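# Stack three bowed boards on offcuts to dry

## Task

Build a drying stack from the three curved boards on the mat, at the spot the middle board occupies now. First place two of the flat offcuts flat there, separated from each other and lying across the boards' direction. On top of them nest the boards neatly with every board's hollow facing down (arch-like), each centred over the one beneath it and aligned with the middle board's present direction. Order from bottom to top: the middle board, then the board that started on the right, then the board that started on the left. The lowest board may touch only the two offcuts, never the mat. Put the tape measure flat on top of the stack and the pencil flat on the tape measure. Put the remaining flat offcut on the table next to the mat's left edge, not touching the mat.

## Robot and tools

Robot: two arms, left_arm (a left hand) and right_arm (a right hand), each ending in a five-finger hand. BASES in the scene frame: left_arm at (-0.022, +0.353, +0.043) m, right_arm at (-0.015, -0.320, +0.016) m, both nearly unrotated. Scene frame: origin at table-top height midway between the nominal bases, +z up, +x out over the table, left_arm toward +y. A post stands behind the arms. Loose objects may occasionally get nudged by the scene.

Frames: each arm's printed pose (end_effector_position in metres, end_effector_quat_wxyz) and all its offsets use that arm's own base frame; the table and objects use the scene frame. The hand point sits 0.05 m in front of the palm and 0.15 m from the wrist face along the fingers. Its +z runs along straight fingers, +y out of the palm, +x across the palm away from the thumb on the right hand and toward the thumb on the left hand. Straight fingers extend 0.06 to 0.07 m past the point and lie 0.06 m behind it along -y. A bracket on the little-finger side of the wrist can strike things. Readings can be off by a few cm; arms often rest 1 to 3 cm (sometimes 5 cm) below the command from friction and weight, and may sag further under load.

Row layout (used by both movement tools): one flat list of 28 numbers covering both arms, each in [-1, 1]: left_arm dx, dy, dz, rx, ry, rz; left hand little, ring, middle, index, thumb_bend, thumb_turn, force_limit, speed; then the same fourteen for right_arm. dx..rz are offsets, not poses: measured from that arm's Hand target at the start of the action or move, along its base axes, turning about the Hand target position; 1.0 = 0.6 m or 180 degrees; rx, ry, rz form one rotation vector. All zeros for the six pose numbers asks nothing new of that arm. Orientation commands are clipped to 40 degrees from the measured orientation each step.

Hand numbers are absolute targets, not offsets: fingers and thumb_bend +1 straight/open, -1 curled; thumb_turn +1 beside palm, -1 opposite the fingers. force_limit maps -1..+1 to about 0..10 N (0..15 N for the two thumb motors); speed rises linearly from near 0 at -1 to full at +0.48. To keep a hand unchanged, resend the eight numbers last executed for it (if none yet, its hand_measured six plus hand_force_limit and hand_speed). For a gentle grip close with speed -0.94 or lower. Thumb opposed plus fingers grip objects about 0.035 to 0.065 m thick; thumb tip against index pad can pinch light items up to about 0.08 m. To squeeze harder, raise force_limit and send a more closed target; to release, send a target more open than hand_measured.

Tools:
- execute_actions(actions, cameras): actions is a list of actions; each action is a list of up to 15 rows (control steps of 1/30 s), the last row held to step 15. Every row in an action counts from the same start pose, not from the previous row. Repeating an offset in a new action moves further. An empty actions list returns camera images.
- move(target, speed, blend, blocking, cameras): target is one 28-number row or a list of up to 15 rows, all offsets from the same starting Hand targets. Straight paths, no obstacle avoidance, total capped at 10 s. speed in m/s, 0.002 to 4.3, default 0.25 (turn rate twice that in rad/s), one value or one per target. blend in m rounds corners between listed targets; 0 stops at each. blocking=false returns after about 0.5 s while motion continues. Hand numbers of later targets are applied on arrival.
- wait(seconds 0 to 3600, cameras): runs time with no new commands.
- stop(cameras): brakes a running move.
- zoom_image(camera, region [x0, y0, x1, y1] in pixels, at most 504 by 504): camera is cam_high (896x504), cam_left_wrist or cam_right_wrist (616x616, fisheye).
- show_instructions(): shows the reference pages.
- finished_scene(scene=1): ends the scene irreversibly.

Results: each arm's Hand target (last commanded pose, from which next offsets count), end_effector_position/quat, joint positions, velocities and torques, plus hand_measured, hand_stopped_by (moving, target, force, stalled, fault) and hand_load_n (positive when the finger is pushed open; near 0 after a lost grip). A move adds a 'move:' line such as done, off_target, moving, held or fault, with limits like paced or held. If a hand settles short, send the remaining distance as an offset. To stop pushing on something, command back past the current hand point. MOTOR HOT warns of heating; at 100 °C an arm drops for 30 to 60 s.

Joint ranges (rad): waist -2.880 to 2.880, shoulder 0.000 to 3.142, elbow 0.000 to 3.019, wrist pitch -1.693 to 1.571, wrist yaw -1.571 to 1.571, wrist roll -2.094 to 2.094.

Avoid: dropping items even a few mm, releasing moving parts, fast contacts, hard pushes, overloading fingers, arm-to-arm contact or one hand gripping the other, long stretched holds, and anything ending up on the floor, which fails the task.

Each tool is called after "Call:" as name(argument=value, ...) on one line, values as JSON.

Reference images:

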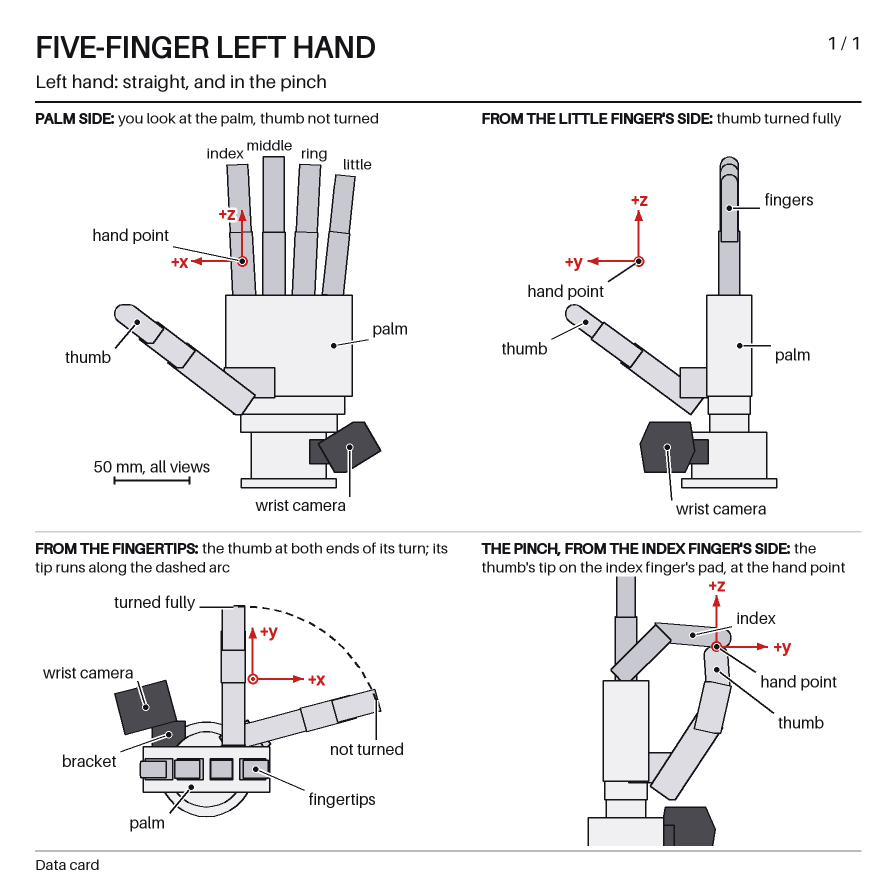

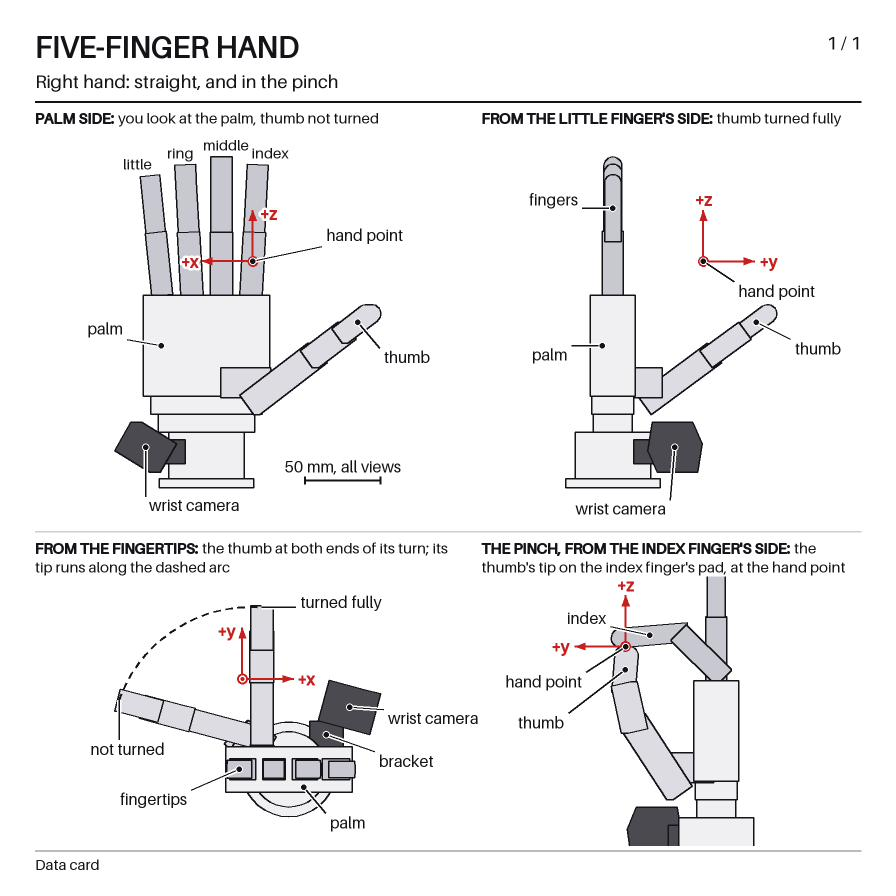

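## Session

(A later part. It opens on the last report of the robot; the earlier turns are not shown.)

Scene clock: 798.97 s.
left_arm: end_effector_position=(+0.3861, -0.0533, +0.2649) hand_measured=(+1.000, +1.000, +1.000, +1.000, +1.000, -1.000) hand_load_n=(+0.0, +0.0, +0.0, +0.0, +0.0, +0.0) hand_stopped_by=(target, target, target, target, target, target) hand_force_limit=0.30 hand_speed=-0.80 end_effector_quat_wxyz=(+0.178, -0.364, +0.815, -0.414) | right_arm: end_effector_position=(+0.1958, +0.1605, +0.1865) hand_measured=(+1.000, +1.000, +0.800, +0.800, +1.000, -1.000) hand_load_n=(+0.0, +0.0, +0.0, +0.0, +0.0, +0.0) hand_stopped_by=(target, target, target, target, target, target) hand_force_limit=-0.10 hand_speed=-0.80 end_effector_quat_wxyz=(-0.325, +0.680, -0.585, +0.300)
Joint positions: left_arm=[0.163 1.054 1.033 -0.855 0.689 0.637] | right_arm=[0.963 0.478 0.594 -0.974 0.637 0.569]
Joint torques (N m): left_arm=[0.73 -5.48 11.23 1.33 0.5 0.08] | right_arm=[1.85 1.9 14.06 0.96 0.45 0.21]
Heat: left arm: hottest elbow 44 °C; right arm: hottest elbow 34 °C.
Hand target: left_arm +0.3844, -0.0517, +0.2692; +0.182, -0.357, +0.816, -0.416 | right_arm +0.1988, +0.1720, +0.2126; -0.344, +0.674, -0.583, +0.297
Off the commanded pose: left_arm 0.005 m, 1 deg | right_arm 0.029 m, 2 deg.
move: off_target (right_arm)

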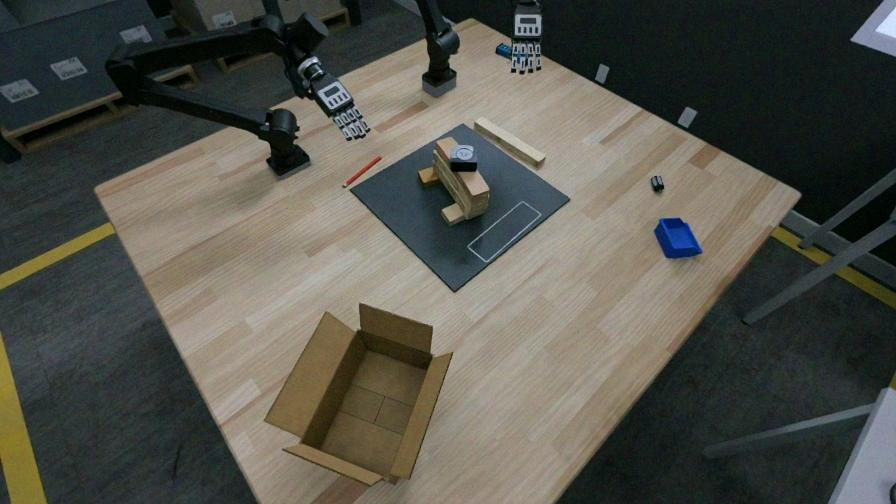

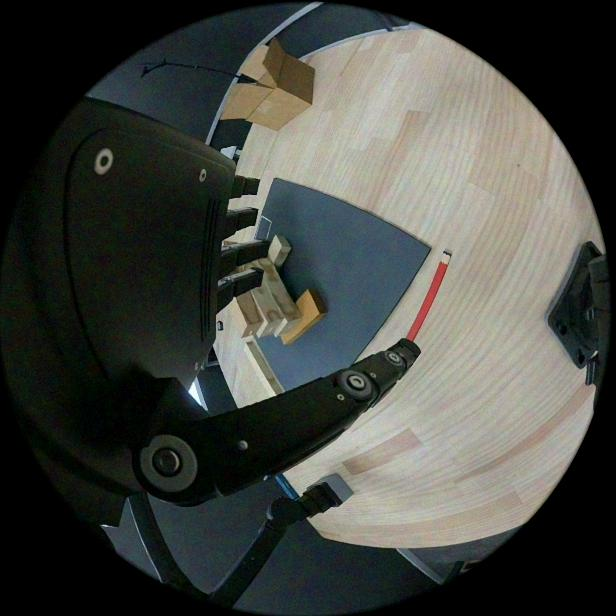

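Call:
zoom_image(camera="cam_right_wrist", region=[360, 220, 500, 400])

Scaled by 2.800 from the camera's image (finer frame: 880x880).

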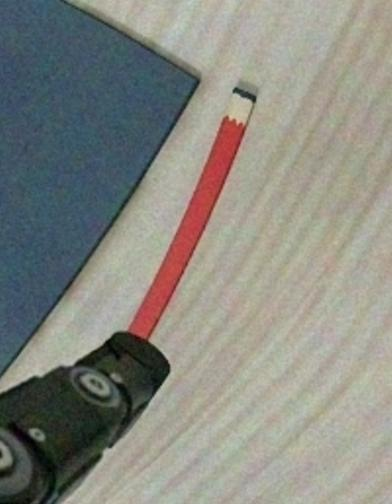

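Call:
move(target=[[0,0,0,0,0,0,1,1,1,1,1,-1,0.3,-0.8,0.003,0.02,-0.12,0,0,0,1,1,1,0.0,0.5,-1,-0.1,-0.8],[0,0,0,0,0,0,1,1,1,1,1,-1,0.3,-0.8,0.003,0.02,-0.24,0,0,0,1,1,1,0.0,0.5,-1,-0.1,-0.8]], speed=[0.12,0.1], cameras=["cam_high","cam_right_wrist"])

Call:
zoom_image(camera="cam_right_wrist", region=[220, 200, 440, 420])

Call:
zoom_image(camera="cam_high", region=[310, 100, 410, 200])

Scene clock: 803.57 s.
left_arm: end_effector_position=(+0.3861, -0.0533, +0.2649) hand_measured=(+1.000, +1.000, +1.000, +1.000, +1.000, -1.000) hand_load_n=(+0.0, +0.0, +0.0, +0.0, +0.0, +0.0) hand_stopped_by=(target, target, target, target, target, target) hand_force_limit=0.30 hand_speed=-0.80 end_effector_quat_wxyz=(+0.178, -0.364, +0.815, -0.414) | right_arm: end_effector_position=(+0.1987, +0.1750, +0.0642) hand_measured=(+1.000, +1.000, +1.000, +0.000, +0.500, -1.000) hand_load_n=(+0.0, +0.0, +0.0, +0.0, +0.0, +0.0) hand_stopped_by=(target, target, target, target, target, target) hand_force_limit=-0.10 hand_speed=-0.80 end_effector_quat_wxyz=(-0.334, +0.675, -0.586, +0.299)
Joint positions: left_arm=[0.163 1.054 1.033 -0.855 0.689 0.637] | right_arm=[1.002 0.574 0.287 -0.575 0.663 0.606]
Joint torques (N m): left_arm=[0.5 -5.54 11.06 1.35 0.53 0.08] | right_arm=[1.55 1.26 9.5 2.19 0.39 0.17]
Heat: left arm: hottest elbow 44 °C; right arm: hottest elbow 34 °C.
Hand target: left_arm +0.3844, -0.0517, +0.2692; +0.182, -0.357, +0.816, -0.416 | right_arm +0.2006, +0.1840, +0.0686; -0.344, +0.674, -0.583, +0.297
Off the commanded pose: left_arm 0.005 m, 1 deg | right_arm 0.010 m, 1 deg.
move: done

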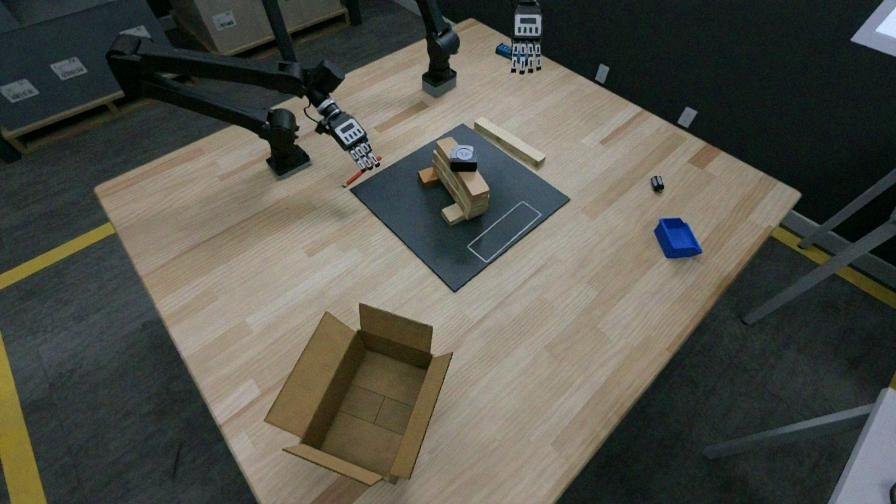

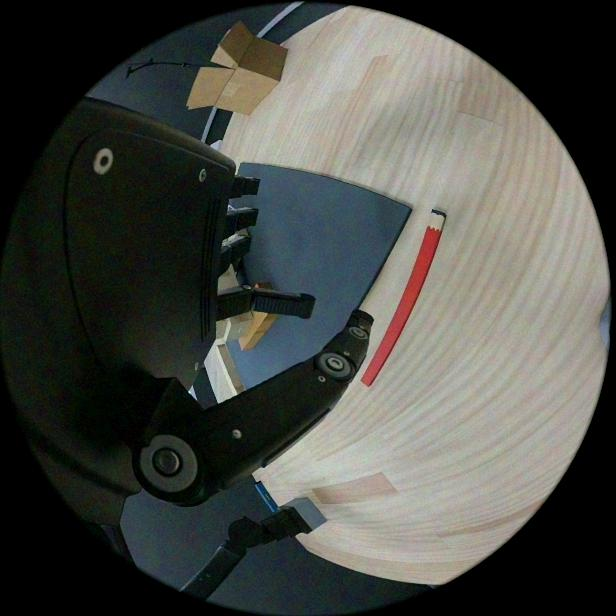

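Scaled by 2.291 from the camera's image (finer frame: 880x880).

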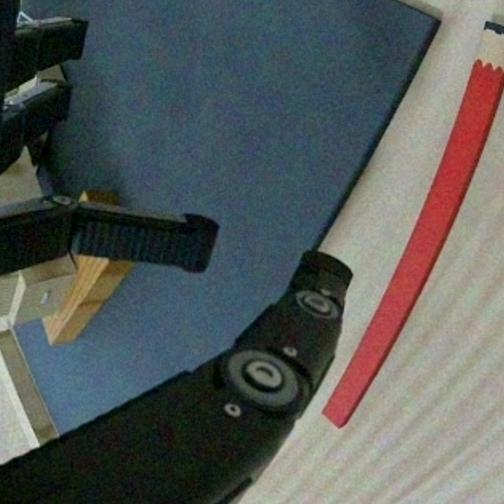

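Scaled by 5.040 from the camera's image (finer frame: 1280x720).

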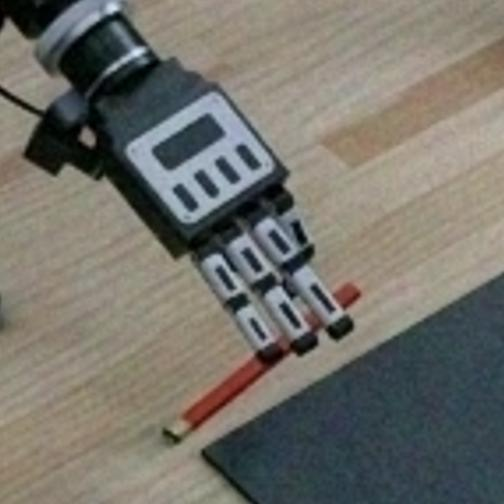

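Call:
move(target=[[0,0,0,0,0,0,1,1,1,1,1,-1,0.3,-0.8,0.0,-0.01,-0.045,0,0,0,1,1,1,0.0,0.5,-1,-0.1,-0.8]], speed=[0.06], cameras=["cam_high","cam_right_wrist"])

Call:
zoom_image(camera="cam_right_wrist", region=[220, 200, 440, 420])

Call:
zoom_image(camera="cam_high", region=[310, 100, 410, 200])

Scene clock: 807.03 s.
left_arm: end_effector_position=(+0.3861, -0.0533, +0.2649) hand_measured=(+1.000, +1.000, +1.000, +1.000, +1.000, -1.000) hand_load_n=(-0.5, +0.0, +0.0, -0.5, +0.0, +0.0) hand_stopped_by=(target, target, target, target, target, target) hand_force_limit=0.30 hand_speed=-0.80 end_effector_quat_wxyz=(+0.178, -0.364, +0.815, -0.414) | right_arm: end_effector_position=(+0.1964, +0.1735, +0.0379) hand_measured=(+1.000, +1.000, +1.000, +0.000, +0.500, -1.000) hand_load_n=(+0.0, +0.0, +0.0, +0.0, +0.0, +0.0) hand_stopped_by=(target, target, target, target, target, target) hand_force_limit=-0.10 hand_speed=-0.80 end_effector_quat_wxyz=(-0.339, +0.674, -0.586, +0.296)
Joint positions: left_arm=[0.163 1.054 1.033 -0.855 0.689 0.637] | right_arm=[1.002 0.6 0.217 -0.468 0.657 0.606]
Joint torques (N m): left_arm=[0.73 -5.6 11.14 1.28 0.55 0.09] | right_arm=[0.03 1.26 9.22 2.17 0.17 0]
Heat: left arm: hottest elbow 43 °C; right arm: hottest elbow 34 °C.
Hand target: left_arm +0.3844, -0.0517, +0.2692; +0.182, -0.357, +0.816, -0.416 | right_arm +0.2006, +0.1780, +0.0416; -0.344, +0.674, -0.583, +0.297
Off the commanded pose: left_arm 0.005 m, 1 deg | right_arm 0.007 m, 1 deg.
move: done

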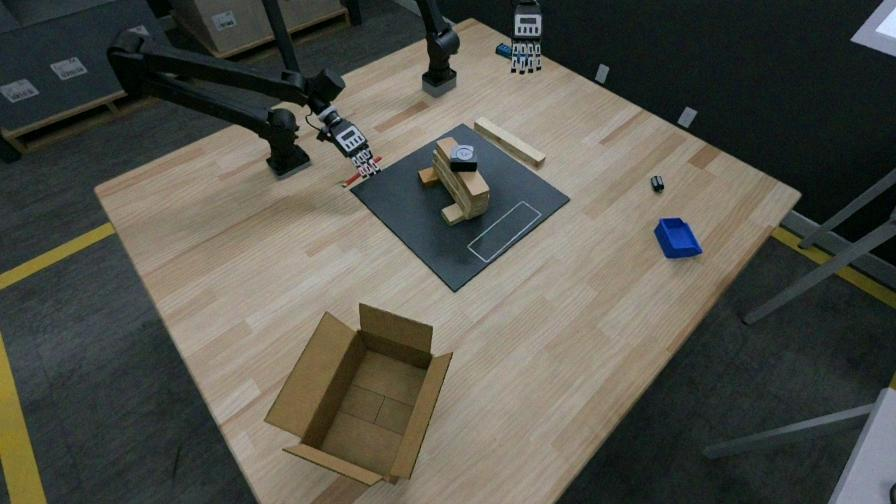

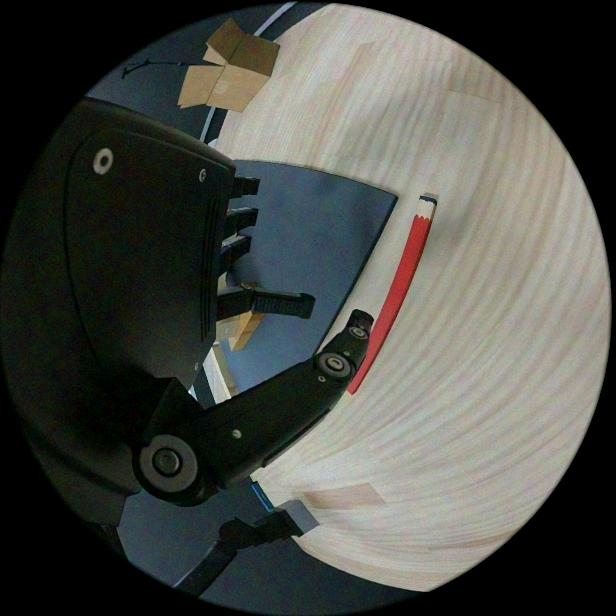

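Scaled by 2.291 from the camera's image (finer frame: 880x880).

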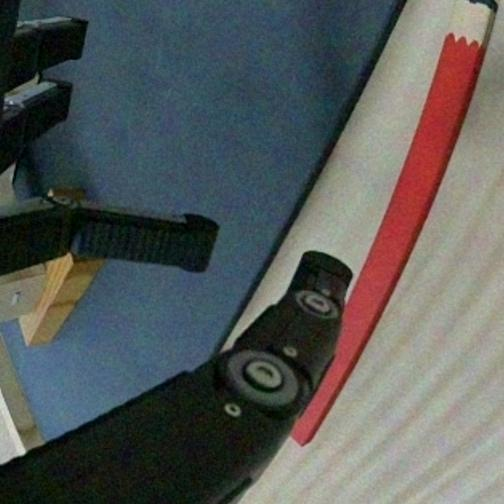

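Scaled by 5.040 from the camera's image (finer frame: 1280x720).

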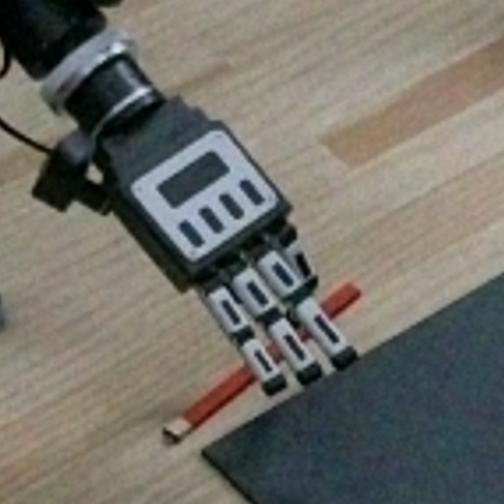

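Call:
move(target=[[0,0,0,0,0,0,1,1,1,1,1,-1,0.3,-0.8,-0.012,-0.005,-0.043,0,0,0,1,1,1,0.0,0.5,-1,-0.1,-0.8]], speed=[0.04], cameras=["cam_high","cam_right_wrist"])

Call:
zoom_image(camera="cam_right_wrist", region=[220, 200, 440, 420])

Call:
zoom_image(camera="cam_high", region=[330, 130, 410, 210])

Scene clock: 809.97 s.
left_arm: end_effector_position=(+0.3861, -0.0533, +0.2649) hand_measured=(+1.000, +1.000, +1.000, +1.000, +1.000, -1.000) hand_load_n=(+0.0, +0.0, +0.0, +0.0, +0.0, +0.0) hand_stopped_by=(target, target, target, target, target, target) hand_force_limit=0.30 hand_speed=-0.80 end_effector_quat_wxyz=(+0.178, -0.364, +0.815, -0.414) | right_arm: end_effector_position=(+0.1920, +0.1658, +0.0119) hand_measured=(+1.000, +1.000, +1.000, +0.000, +0.500, -1.000) hand_load_n=(+0.0, +0.0, +0.0, +0.0, +0.0, +0.0) hand_stopped_by=(target, target, target, target, target, target) hand_force_limit=-0.10 hand_speed=-0.80 end_effector_quat_wxyz=(-0.333, +0.676, -0.586, +0.300)
Joint positions: left_arm=[0.163 1.054 1.033 -0.855 0.689 0.637] | right_arm=[1.008 0.638 0.155 -0.385 0.668 0.612]
Joint torques (N m): left_arm=[1.08 -5.54 11.08 1.25 0.52 0.05] | right_arm=[1.9 1.2 8.9 2.15 0.46 0.22]
Heat: left arm: hottest elbow 43 °C; right arm: hottest elbow 35 °C.
Hand target: left_arm +0.3844, -0.0517, +0.2692; +0.182, -0.357, +0.816, -0.416 | right_arm +0.1934, +0.1750, +0.0158; -0.344, +0.674, -0.583, +0.297
Off the commanded pose: left_arm 0.005 m, 1 deg | right_arm 0.010 m, 1 deg.
move: done

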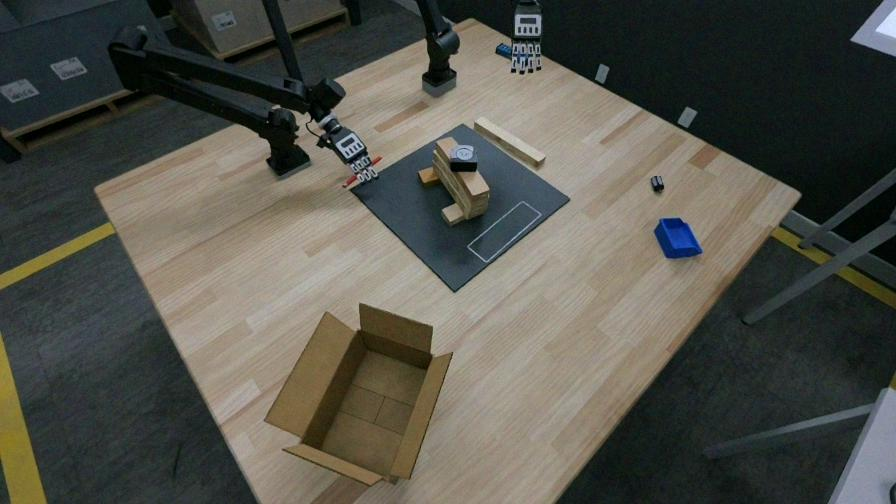

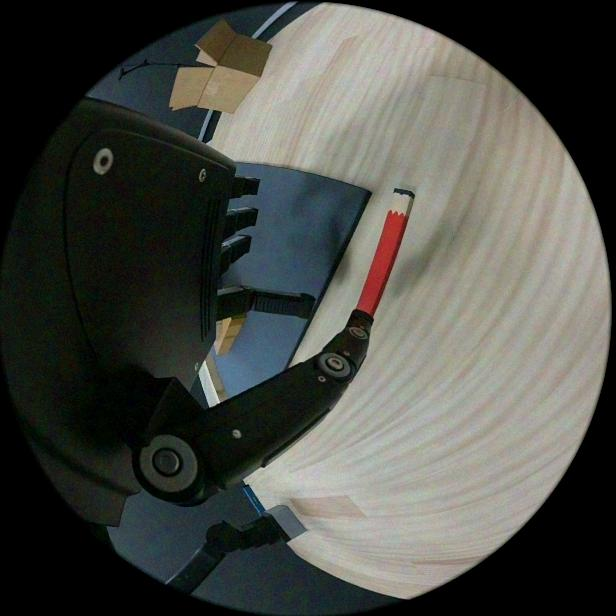

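Scaled by 2.291 from the camera's image (finer frame: 880x880).

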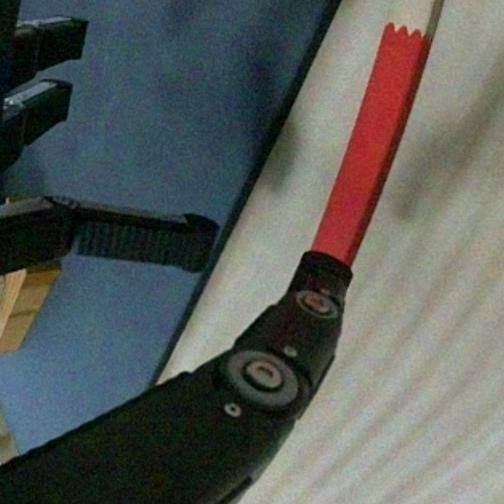

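Scaled by 6.300 from the camera's image (finer frame: 1280x720).

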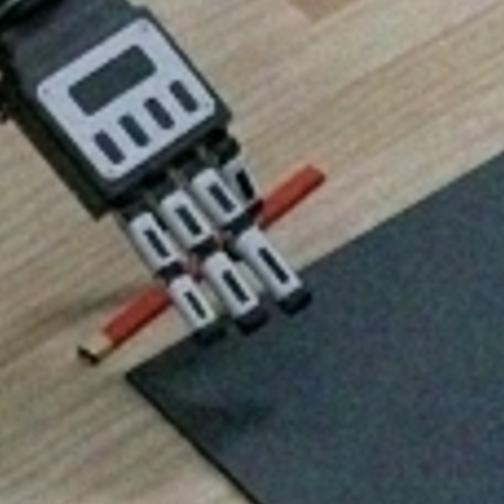

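Call:
move(target=[[0,0,0,0,0,0,1,1,1,1,1,-1,0.3,-0.8,-0.026,-0.005,0.005,0,0,0,1,1,1,0.0,0.5,-1,-0.1,-0.8]], speed=[0.04], cameras=["cam_high","cam_right_wrist"])

Call:
zoom_image(camera="cam_right_wrist", region=[220, 200, 440, 420])

Call:
zoom_image(camera="cam_high", region=[330, 130, 410, 210])

Scene clock: 813.50 s.
left_arm: end_effector_position=(+0.3861, -0.0533, +0.2649) hand_measured=(+1.000, +1.000, +1.000, +1.000, +1.000, -1.000) hand_load_n=(+0.0, +0.0, +0.0, +0.0, +0.0, +0.0) hand_stopped_by=(target, target, target, target, target, target) hand_force_limit=0.30 hand_speed=-0.80 end_effector_quat_wxyz=(+0.178, -0.364, +0.815, -0.414) | right_arm: end_effector_position=(+0.1792, +0.1664, +0.0136) hand_measured=(+1.000, +1.000, +1.000, +0.000, +0.500, -1.000) hand_load_n=(+0.0, +0.0, +0.0, +0.0, +0.0, +0.0) hand_stopped_by=(target, target, target, target, target, target) hand_force_limit=-0.10 hand_speed=-0.80 end_effector_quat_wxyz=(-0.336, +0.674, -0.586, +0.300)
Joint positions: left_arm=[0.163 1.054 1.033 -0.855 0.689 0.637] | right_arm=[1.091 0.597 0.155 -0.473 0.722 0.695]
Joint torques (N m): left_arm=[0.79 -5.77 11.12 1.42 0.54 0.09] | right_arm=[1.85 0.09 9.07 0.87 0.5 0.22]
Heat: left arm: hottest elbow 43 °C; right arm: hottest elbow 35 °C.
Hand target: left_arm +0.3844, -0.0517, +0.2692; +0.182, -0.357, +0.816, -0.416 | right_arm +0.1778, +0.1720, +0.0188; -0.344, +0.674, -0.583, +0.297
Off the commanded pose: left_arm 0.005 m, 1 deg | right_arm 0.008 m, 1 deg.
move: done

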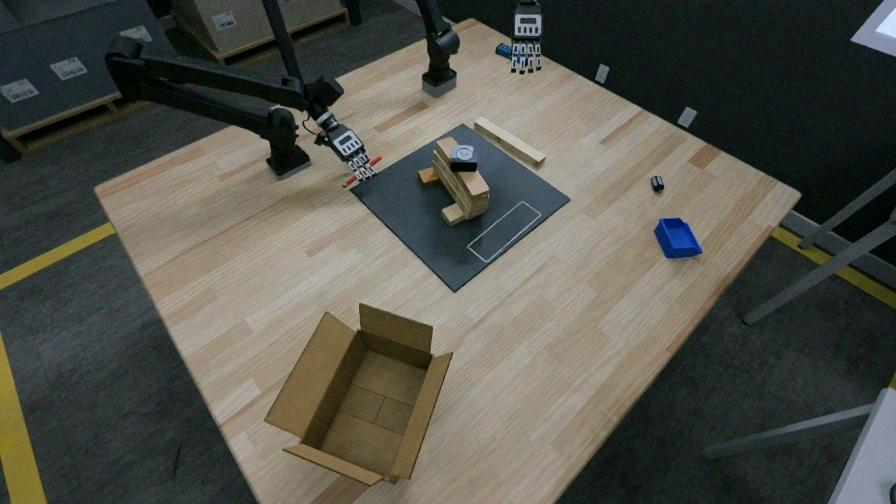

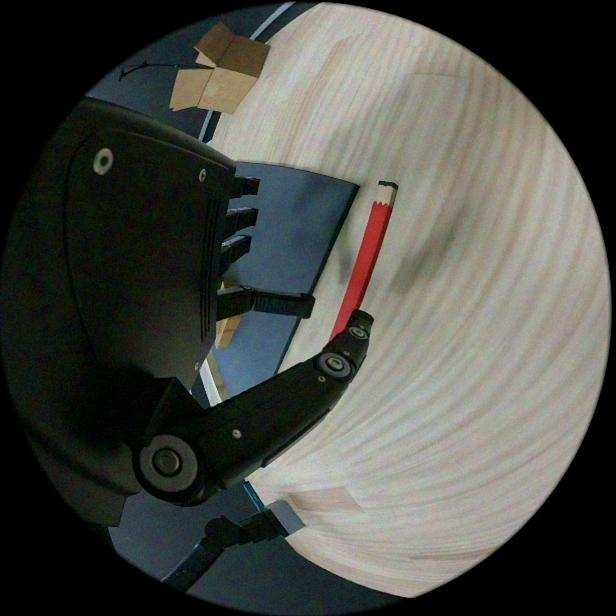

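Scaled by 2.291 from the camera's image (finer frame: 880x880).

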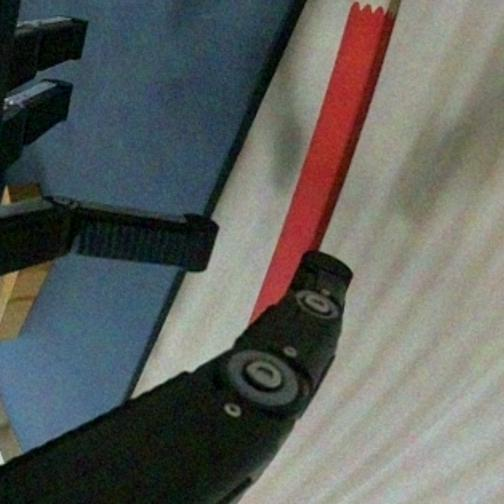

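Scaled by 6.300 from the camera's image (finer frame: 1280x720).

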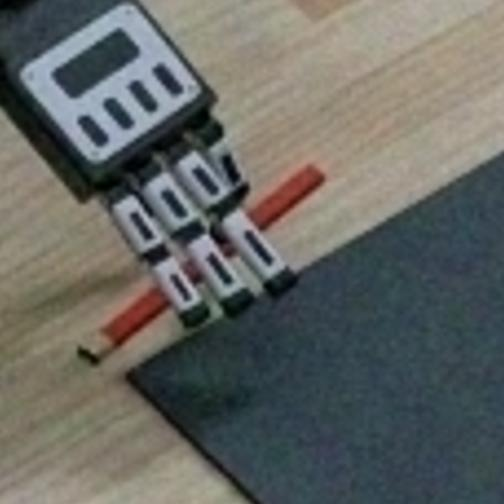

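Call:
move(target=[[0,0,0,0,0,0,1,1,1,1,1,-1,0.3,-0.8,-0.004,0.0,-0.018,0,0,0,1,1,1,0.0,0.5,-1,-0.1,-0.8]], speed=[0.03], cameras=["cam_high","cam_right_wrist"])

Call:
zoom_image(camera="cam_right_wrist", region=[220, 200, 440, 420])

Scene clock: 815.47 s.
left_arm: end_effector_position=(+0.3861, -0.0533, +0.2649) hand_measured=(+1.000, +1.000, +1.000, +1.000, +1.000, -1.000) hand_load_n=(+0.0, +0.0, +0.0, +0.0, +0.0, +0.0) hand_stopped_by=(target, target, target, target, target, target) hand_force_limit=0.30 hand_speed=-0.80 end_effector_quat_wxyz=(+0.178, -0.364, +0.815, -0.414) | right_arm: end_effector_position=(+0.1746, +0.1629, +0.0042) hand_measured=(+1.000, +1.000, +1.000, +0.000, +0.500, -1.000) hand_load_n=(+0.0, -0.5, +0.0, +0.0, +0.0, +0.0) hand_stopped_by=(target, target, target, target, target, target) hand_force_limit=-0.10 hand_speed=-0.80 end_effector_quat_wxyz=(-0.333, +0.675, -0.585, +0.300)
Joint positions: left_arm=[0.163 1.054 1.033 -0.855 0.689 0.637] | right_arm=[1.109 0.603 0.134 -0.465 0.732 0.715]
Joint torques (N m): left_arm=[0.79 -5.71 11.23 1.29 0.53 0.09] | right_arm=[1.79 1.67 8.8 2 0.51 0.2]
Heat: left arm: hottest elbow 43 °C; right arm: hottest elbow 35 °C.
Hand target: left_arm +0.3844, -0.0517, +0.2692; +0.182, -0.357, +0.816, -0.416 | right_arm +0.1754, +0.1720, +0.0080; -0.344, +0.674, -0.583, +0.297
Off the commanded pose: left_arm 0.005 m, 1 deg | right_arm 0.010 m, 1 deg.
move: done

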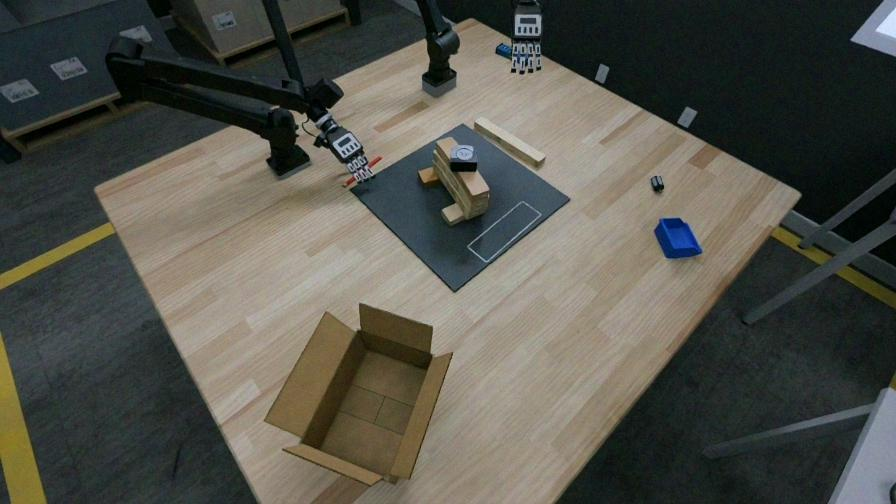

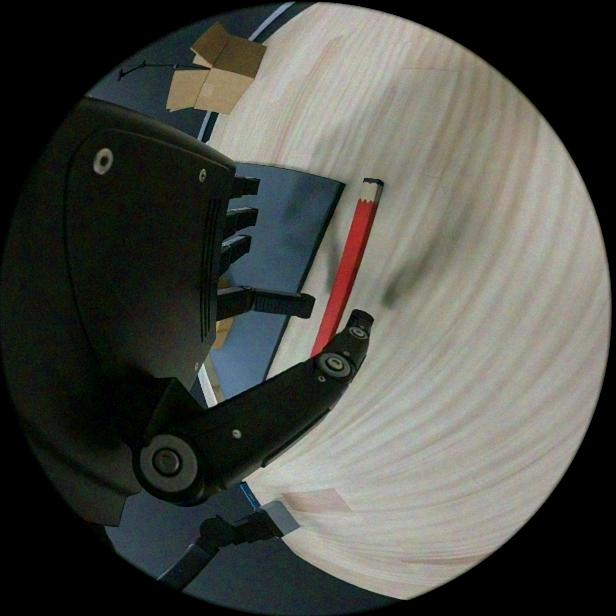

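Scaled by 2.291 from the camera's image (finer frame: 880x880).

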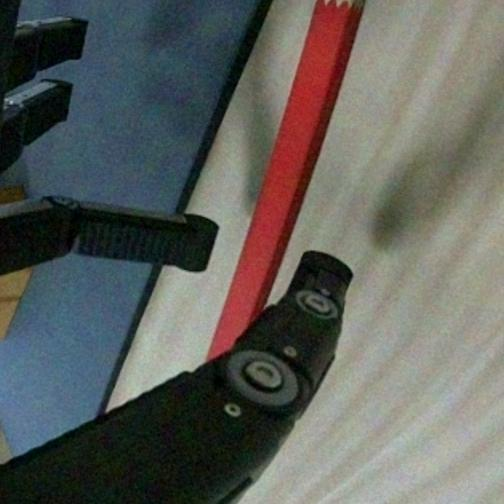

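Call:
move(target=[[0,0,0,0,0,0,1,1,1,1,1,-1,0.3,-0.8,0.008,-0.002,-0.018,0,0,0,1,1,1,0.0,0.5,-1,-0.1,-0.8]], speed=[0.03], cameras=["cam_high","cam_right_wrist"])

Call:
zoom_image(camera="cam_right_wrist", region=[220, 200, 440, 420])

Scene clock: 818.17 s.
left_arm: end_effector_position=(+0.3861, -0.0533, +0.2649) hand_measured=(+1.000, +1.000, +1.000, +1.000, +1.000, -1.000) hand_load_n=(+0.0, +0.0, +0.0, +0.0, +0.0, +0.0) hand_stopped_by=(target, target, target, target, target, target) hand_force_limit=0.30 hand_speed=-0.80 end_effector_quat_wxyz=(+0.178, -0.364, +0.815, -0.414) | right_arm: end_effector_position=(+0.1749, +0.1683, -0.0058) hand_measured=(+1.000, +1.000, +1.000, +0.000, +0.500, -1.000) hand_load_n=(+0.0, +0.0, +0.0, +0.0, +0.0, +0.0) hand_stopped_by=(target, target, target, target, target, target) hand_force_limit=-0.10 hand_speed=-0.80 end_effector_quat_wxyz=(-0.341, +0.676, -0.583, +0.294)
Joint positions: left_arm=[0.163 1.054 1.033 -0.855 0.689 0.637] | right_arm=[1.109 0.653 0.108 -0.365 0.72 0.704]
Joint torques (N m): left_arm=[0.97 -5.54 11.1 1.21 0.53 0.1] | right_arm=[-0.5 1.32 8.47 2.09 0.22 -0.02]
Heat: left arm: hottest elbow 43 °C; right arm: hottest elbow 35 °C.
Hand target: left_arm +0.3844, -0.0517, +0.2692; +0.182, -0.357, +0.816, -0.416 | right_arm +0.1802, +0.1708, -0.0028; -0.344, +0.674, -0.583, +0.297
Off the commanded pose: left_arm 0.005 m, 1 deg | right_arm 0.007 m, 1 deg.
move: done

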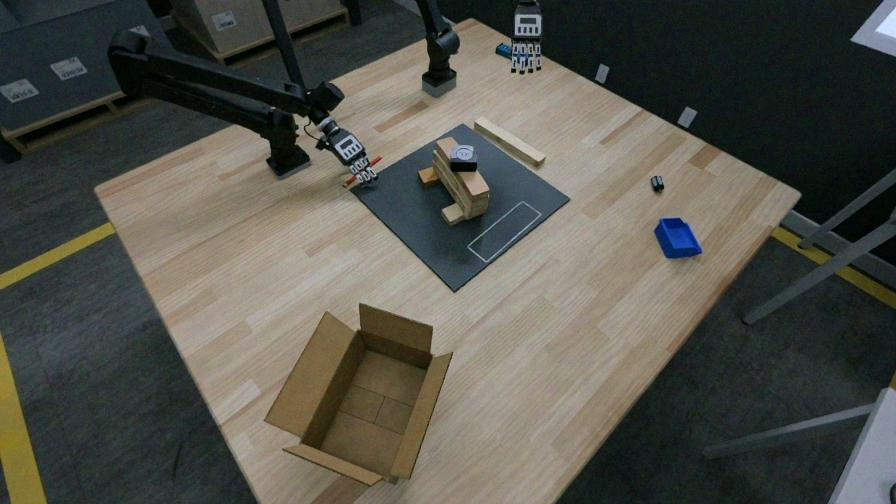

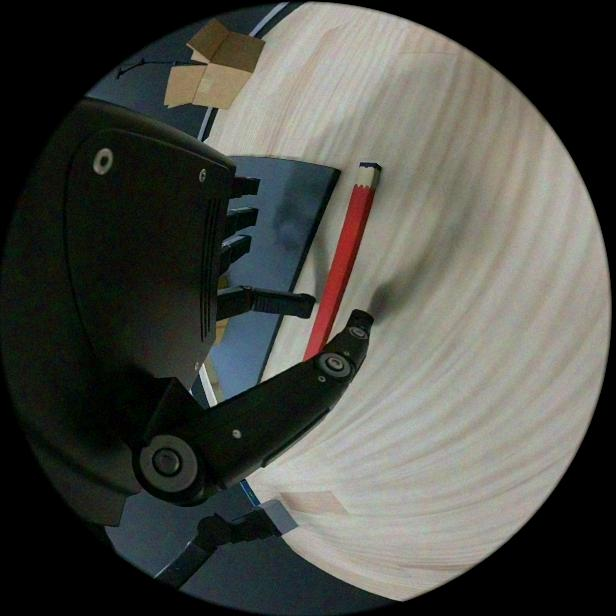

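Scaled by 2.291 from the camera's image (finer frame: 880x880).

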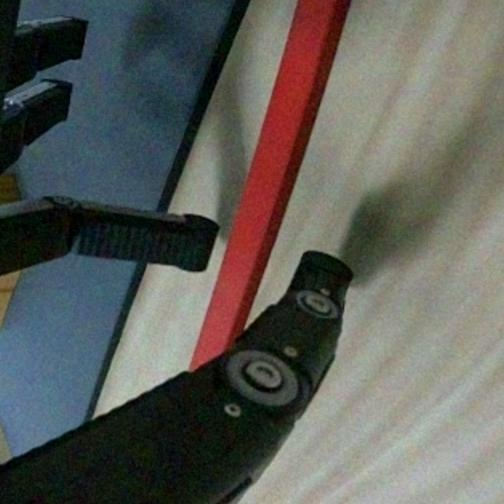

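Call:
move(target=[[0,0,0,0,0,0,1,1,1,1,1,-1,0.3,-0.8,0.006,0.0,-0.012,0,0,0,1,1,1,0.0,0.5,-1,-0.1,-0.8]], speed=[0.03], cameras=["cam_high","cam_right_wrist"])

Call:
zoom_image(camera="cam_right_wrist", region=[260, 220, 420, 380])

Scene clock: 820.30 s.
left_arm: end_effector_position=(+0.3861, -0.0533, +0.2649) hand_measured=(+1.000, +1.000, +1.000, +1.000, +1.000, -1.000) hand_load_n=(+0.0, -0.5, +0.0, +0.0, +0.0, +0.0) hand_stopped_by=(target, target, target, target, target, target) hand_force_limit=0.30 hand_speed=-0.80 end_effector_quat_wxyz=(+0.178, -0.364, +0.815, -0.414) | right_arm: end_effector_position=(+0.1778, +0.1701, -0.0119) hand_measured=(+1.000, +1.000, +1.000, +0.000, +0.500, -1.000) hand_load_n=(+0.0, +0.0, +0.0, +0.0, +0.0, +0.0) hand_stopped_by=(target, target, target, target, target, target) hand_force_limit=-0.10 hand_speed=-0.80 end_effector_quat_wxyz=(-0.343, +0.678, -0.581, +0.293)
Joint positions: left_arm=[0.163 1.054 1.033 -0.855 0.689 0.637] | right_arm=[1.092 0.699 0.096 -0.29 0.706 0.681]
Joint torques (N m): left_arm=[0.56 -5.42 11.18 1.21 0.52 0.1] | right_arm=[-0.62 1.08 8.09 2.11 0.2 -0.03]
Heat: left arm: hottest elbow 43 °C; right arm: hottest elbow 35 °C.
Hand target: left_arm +0.3844, -0.0517, +0.2692; +0.182, -0.357, +0.816, -0.416 | right_arm +0.1838, +0.1708, -0.0100; -0.344, +0.674, -0.583, +0.297
Off the commanded pose: left_arm 0.005 m, 1 deg | right_arm 0.006 m, 1 deg.
move: done

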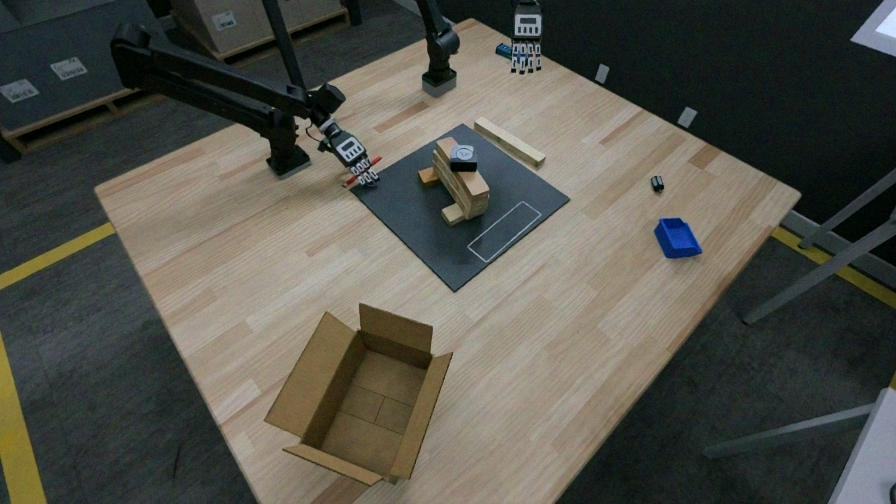

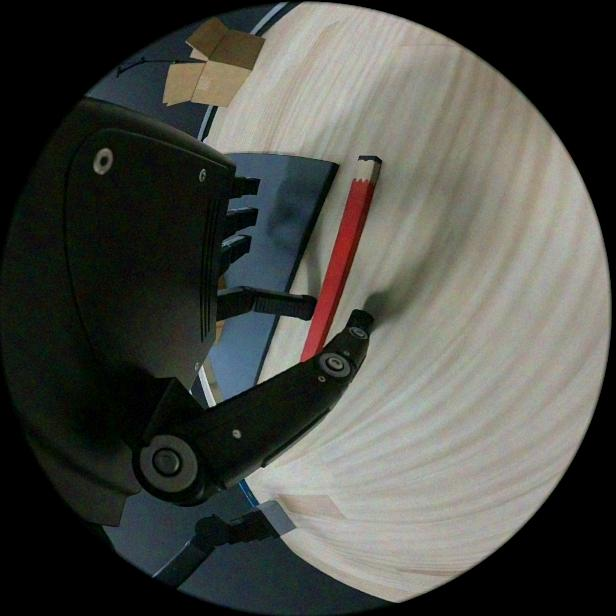

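Scaled by 3.150 from the camera's image (finer frame: 880x880).

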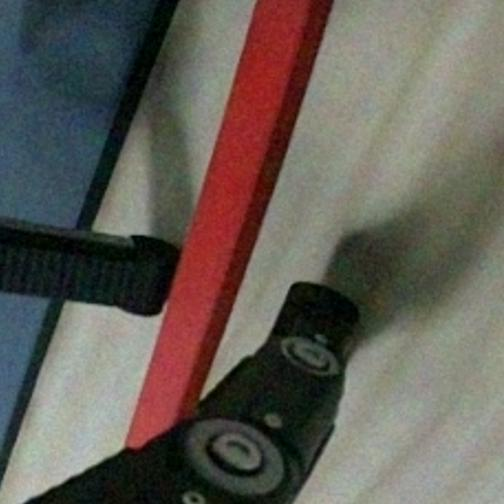

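Call:
move(target=[[0,0,0,0,0,0,1,1,1,1,1,-1,0.3,-0.8,0.008,0.0,-0.008,0,0,0,1,1,1,0.0,0.5,-1,-0.1,-0.8]], speed=[0.03], cameras=["cam_high","cam_right_wrist"])

Call:
zoom_image(camera="cam_right_wrist", region=[260, 220, 420, 380])

Scene clock: 822.47 s.
left_arm: end_effector_position=(+0.3861, -0.0533, +0.2649) hand_measured=(+1.000, +1.000, +1.000, +1.000, +1.000, -1.000) hand_load_n=(+0.0, +0.0, +0.0, +0.0, +0.0, +0.0) hand_stopped_by=(target, target, target, target, target, target) hand_force_limit=0.30 hand_speed=-0.80 end_effector_quat_wxyz=(+0.178, -0.364, +0.815, -0.414) | right_arm: end_effector_position=(+0.1840, +0.1738, -0.0125) hand_measured=(+1.000, +1.000, +1.000, +0.000, +0.500, -1.000) hand_load_n=(+0.0, +0.0, +0.0, -1.5, +0.5, +0.0) hand_stopped_by=(target, target, target, target, target, target) hand_force_limit=-0.10 hand_speed=-0.80 end_effector_quat_wxyz=(-0.349, +0.675, -0.581, +0.292)
Joint positions: left_arm=[0.163 1.054 1.033 -0.855 0.689 0.637] | right_arm=[1.064 0.735 0.093 -0.22 0.688 0.652]
Joint torques (N m): left_arm=[0.91 -5.36 11.23 1.32 0.52 0.08] | right_arm=[-0.73 1.32 7.53 2.09 0.14 -0.02]
Heat: left arm: hottest elbow 43 °C; right arm: hottest elbow 35 °C.
Hand target: left_arm +0.3844, -0.0517, +0.2692; +0.182, -0.357, +0.816, -0.416 | right_arm +0.1886, +0.1708, -0.0148; -0.344, +0.674, -0.583, +0.297
Off the commanded pose: left_arm 0.005 m, 1 deg | right_arm 0.006 m, 1 deg.
move: done

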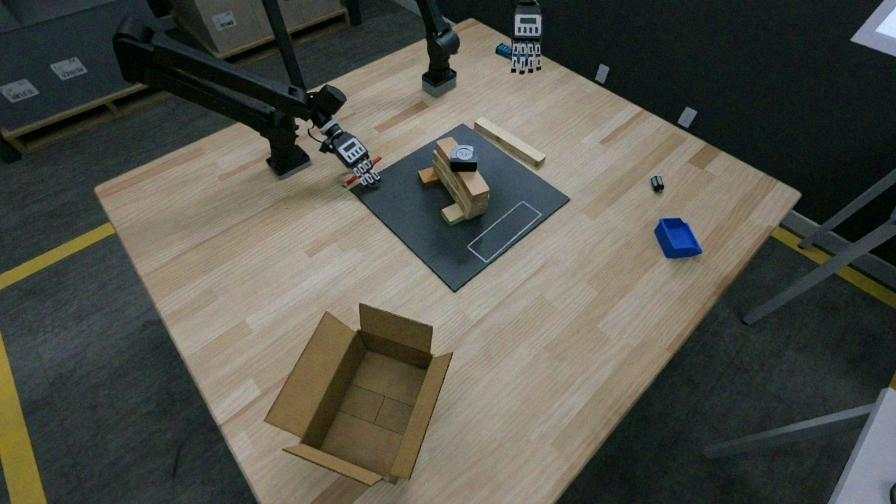

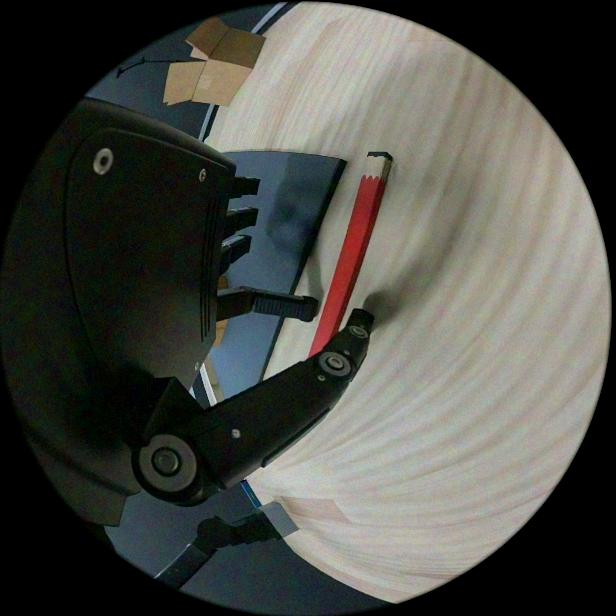

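Scaled by 3.150 from the camera's image (finer frame: 880x880).

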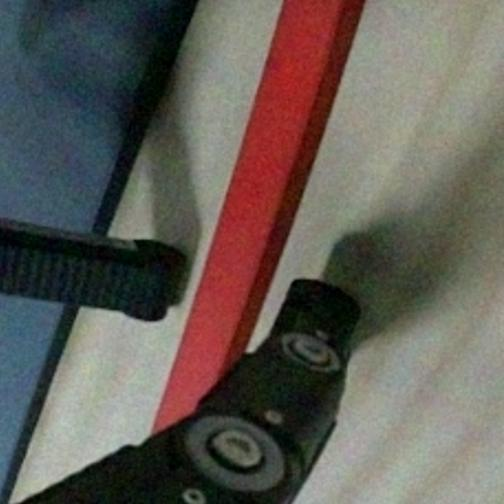

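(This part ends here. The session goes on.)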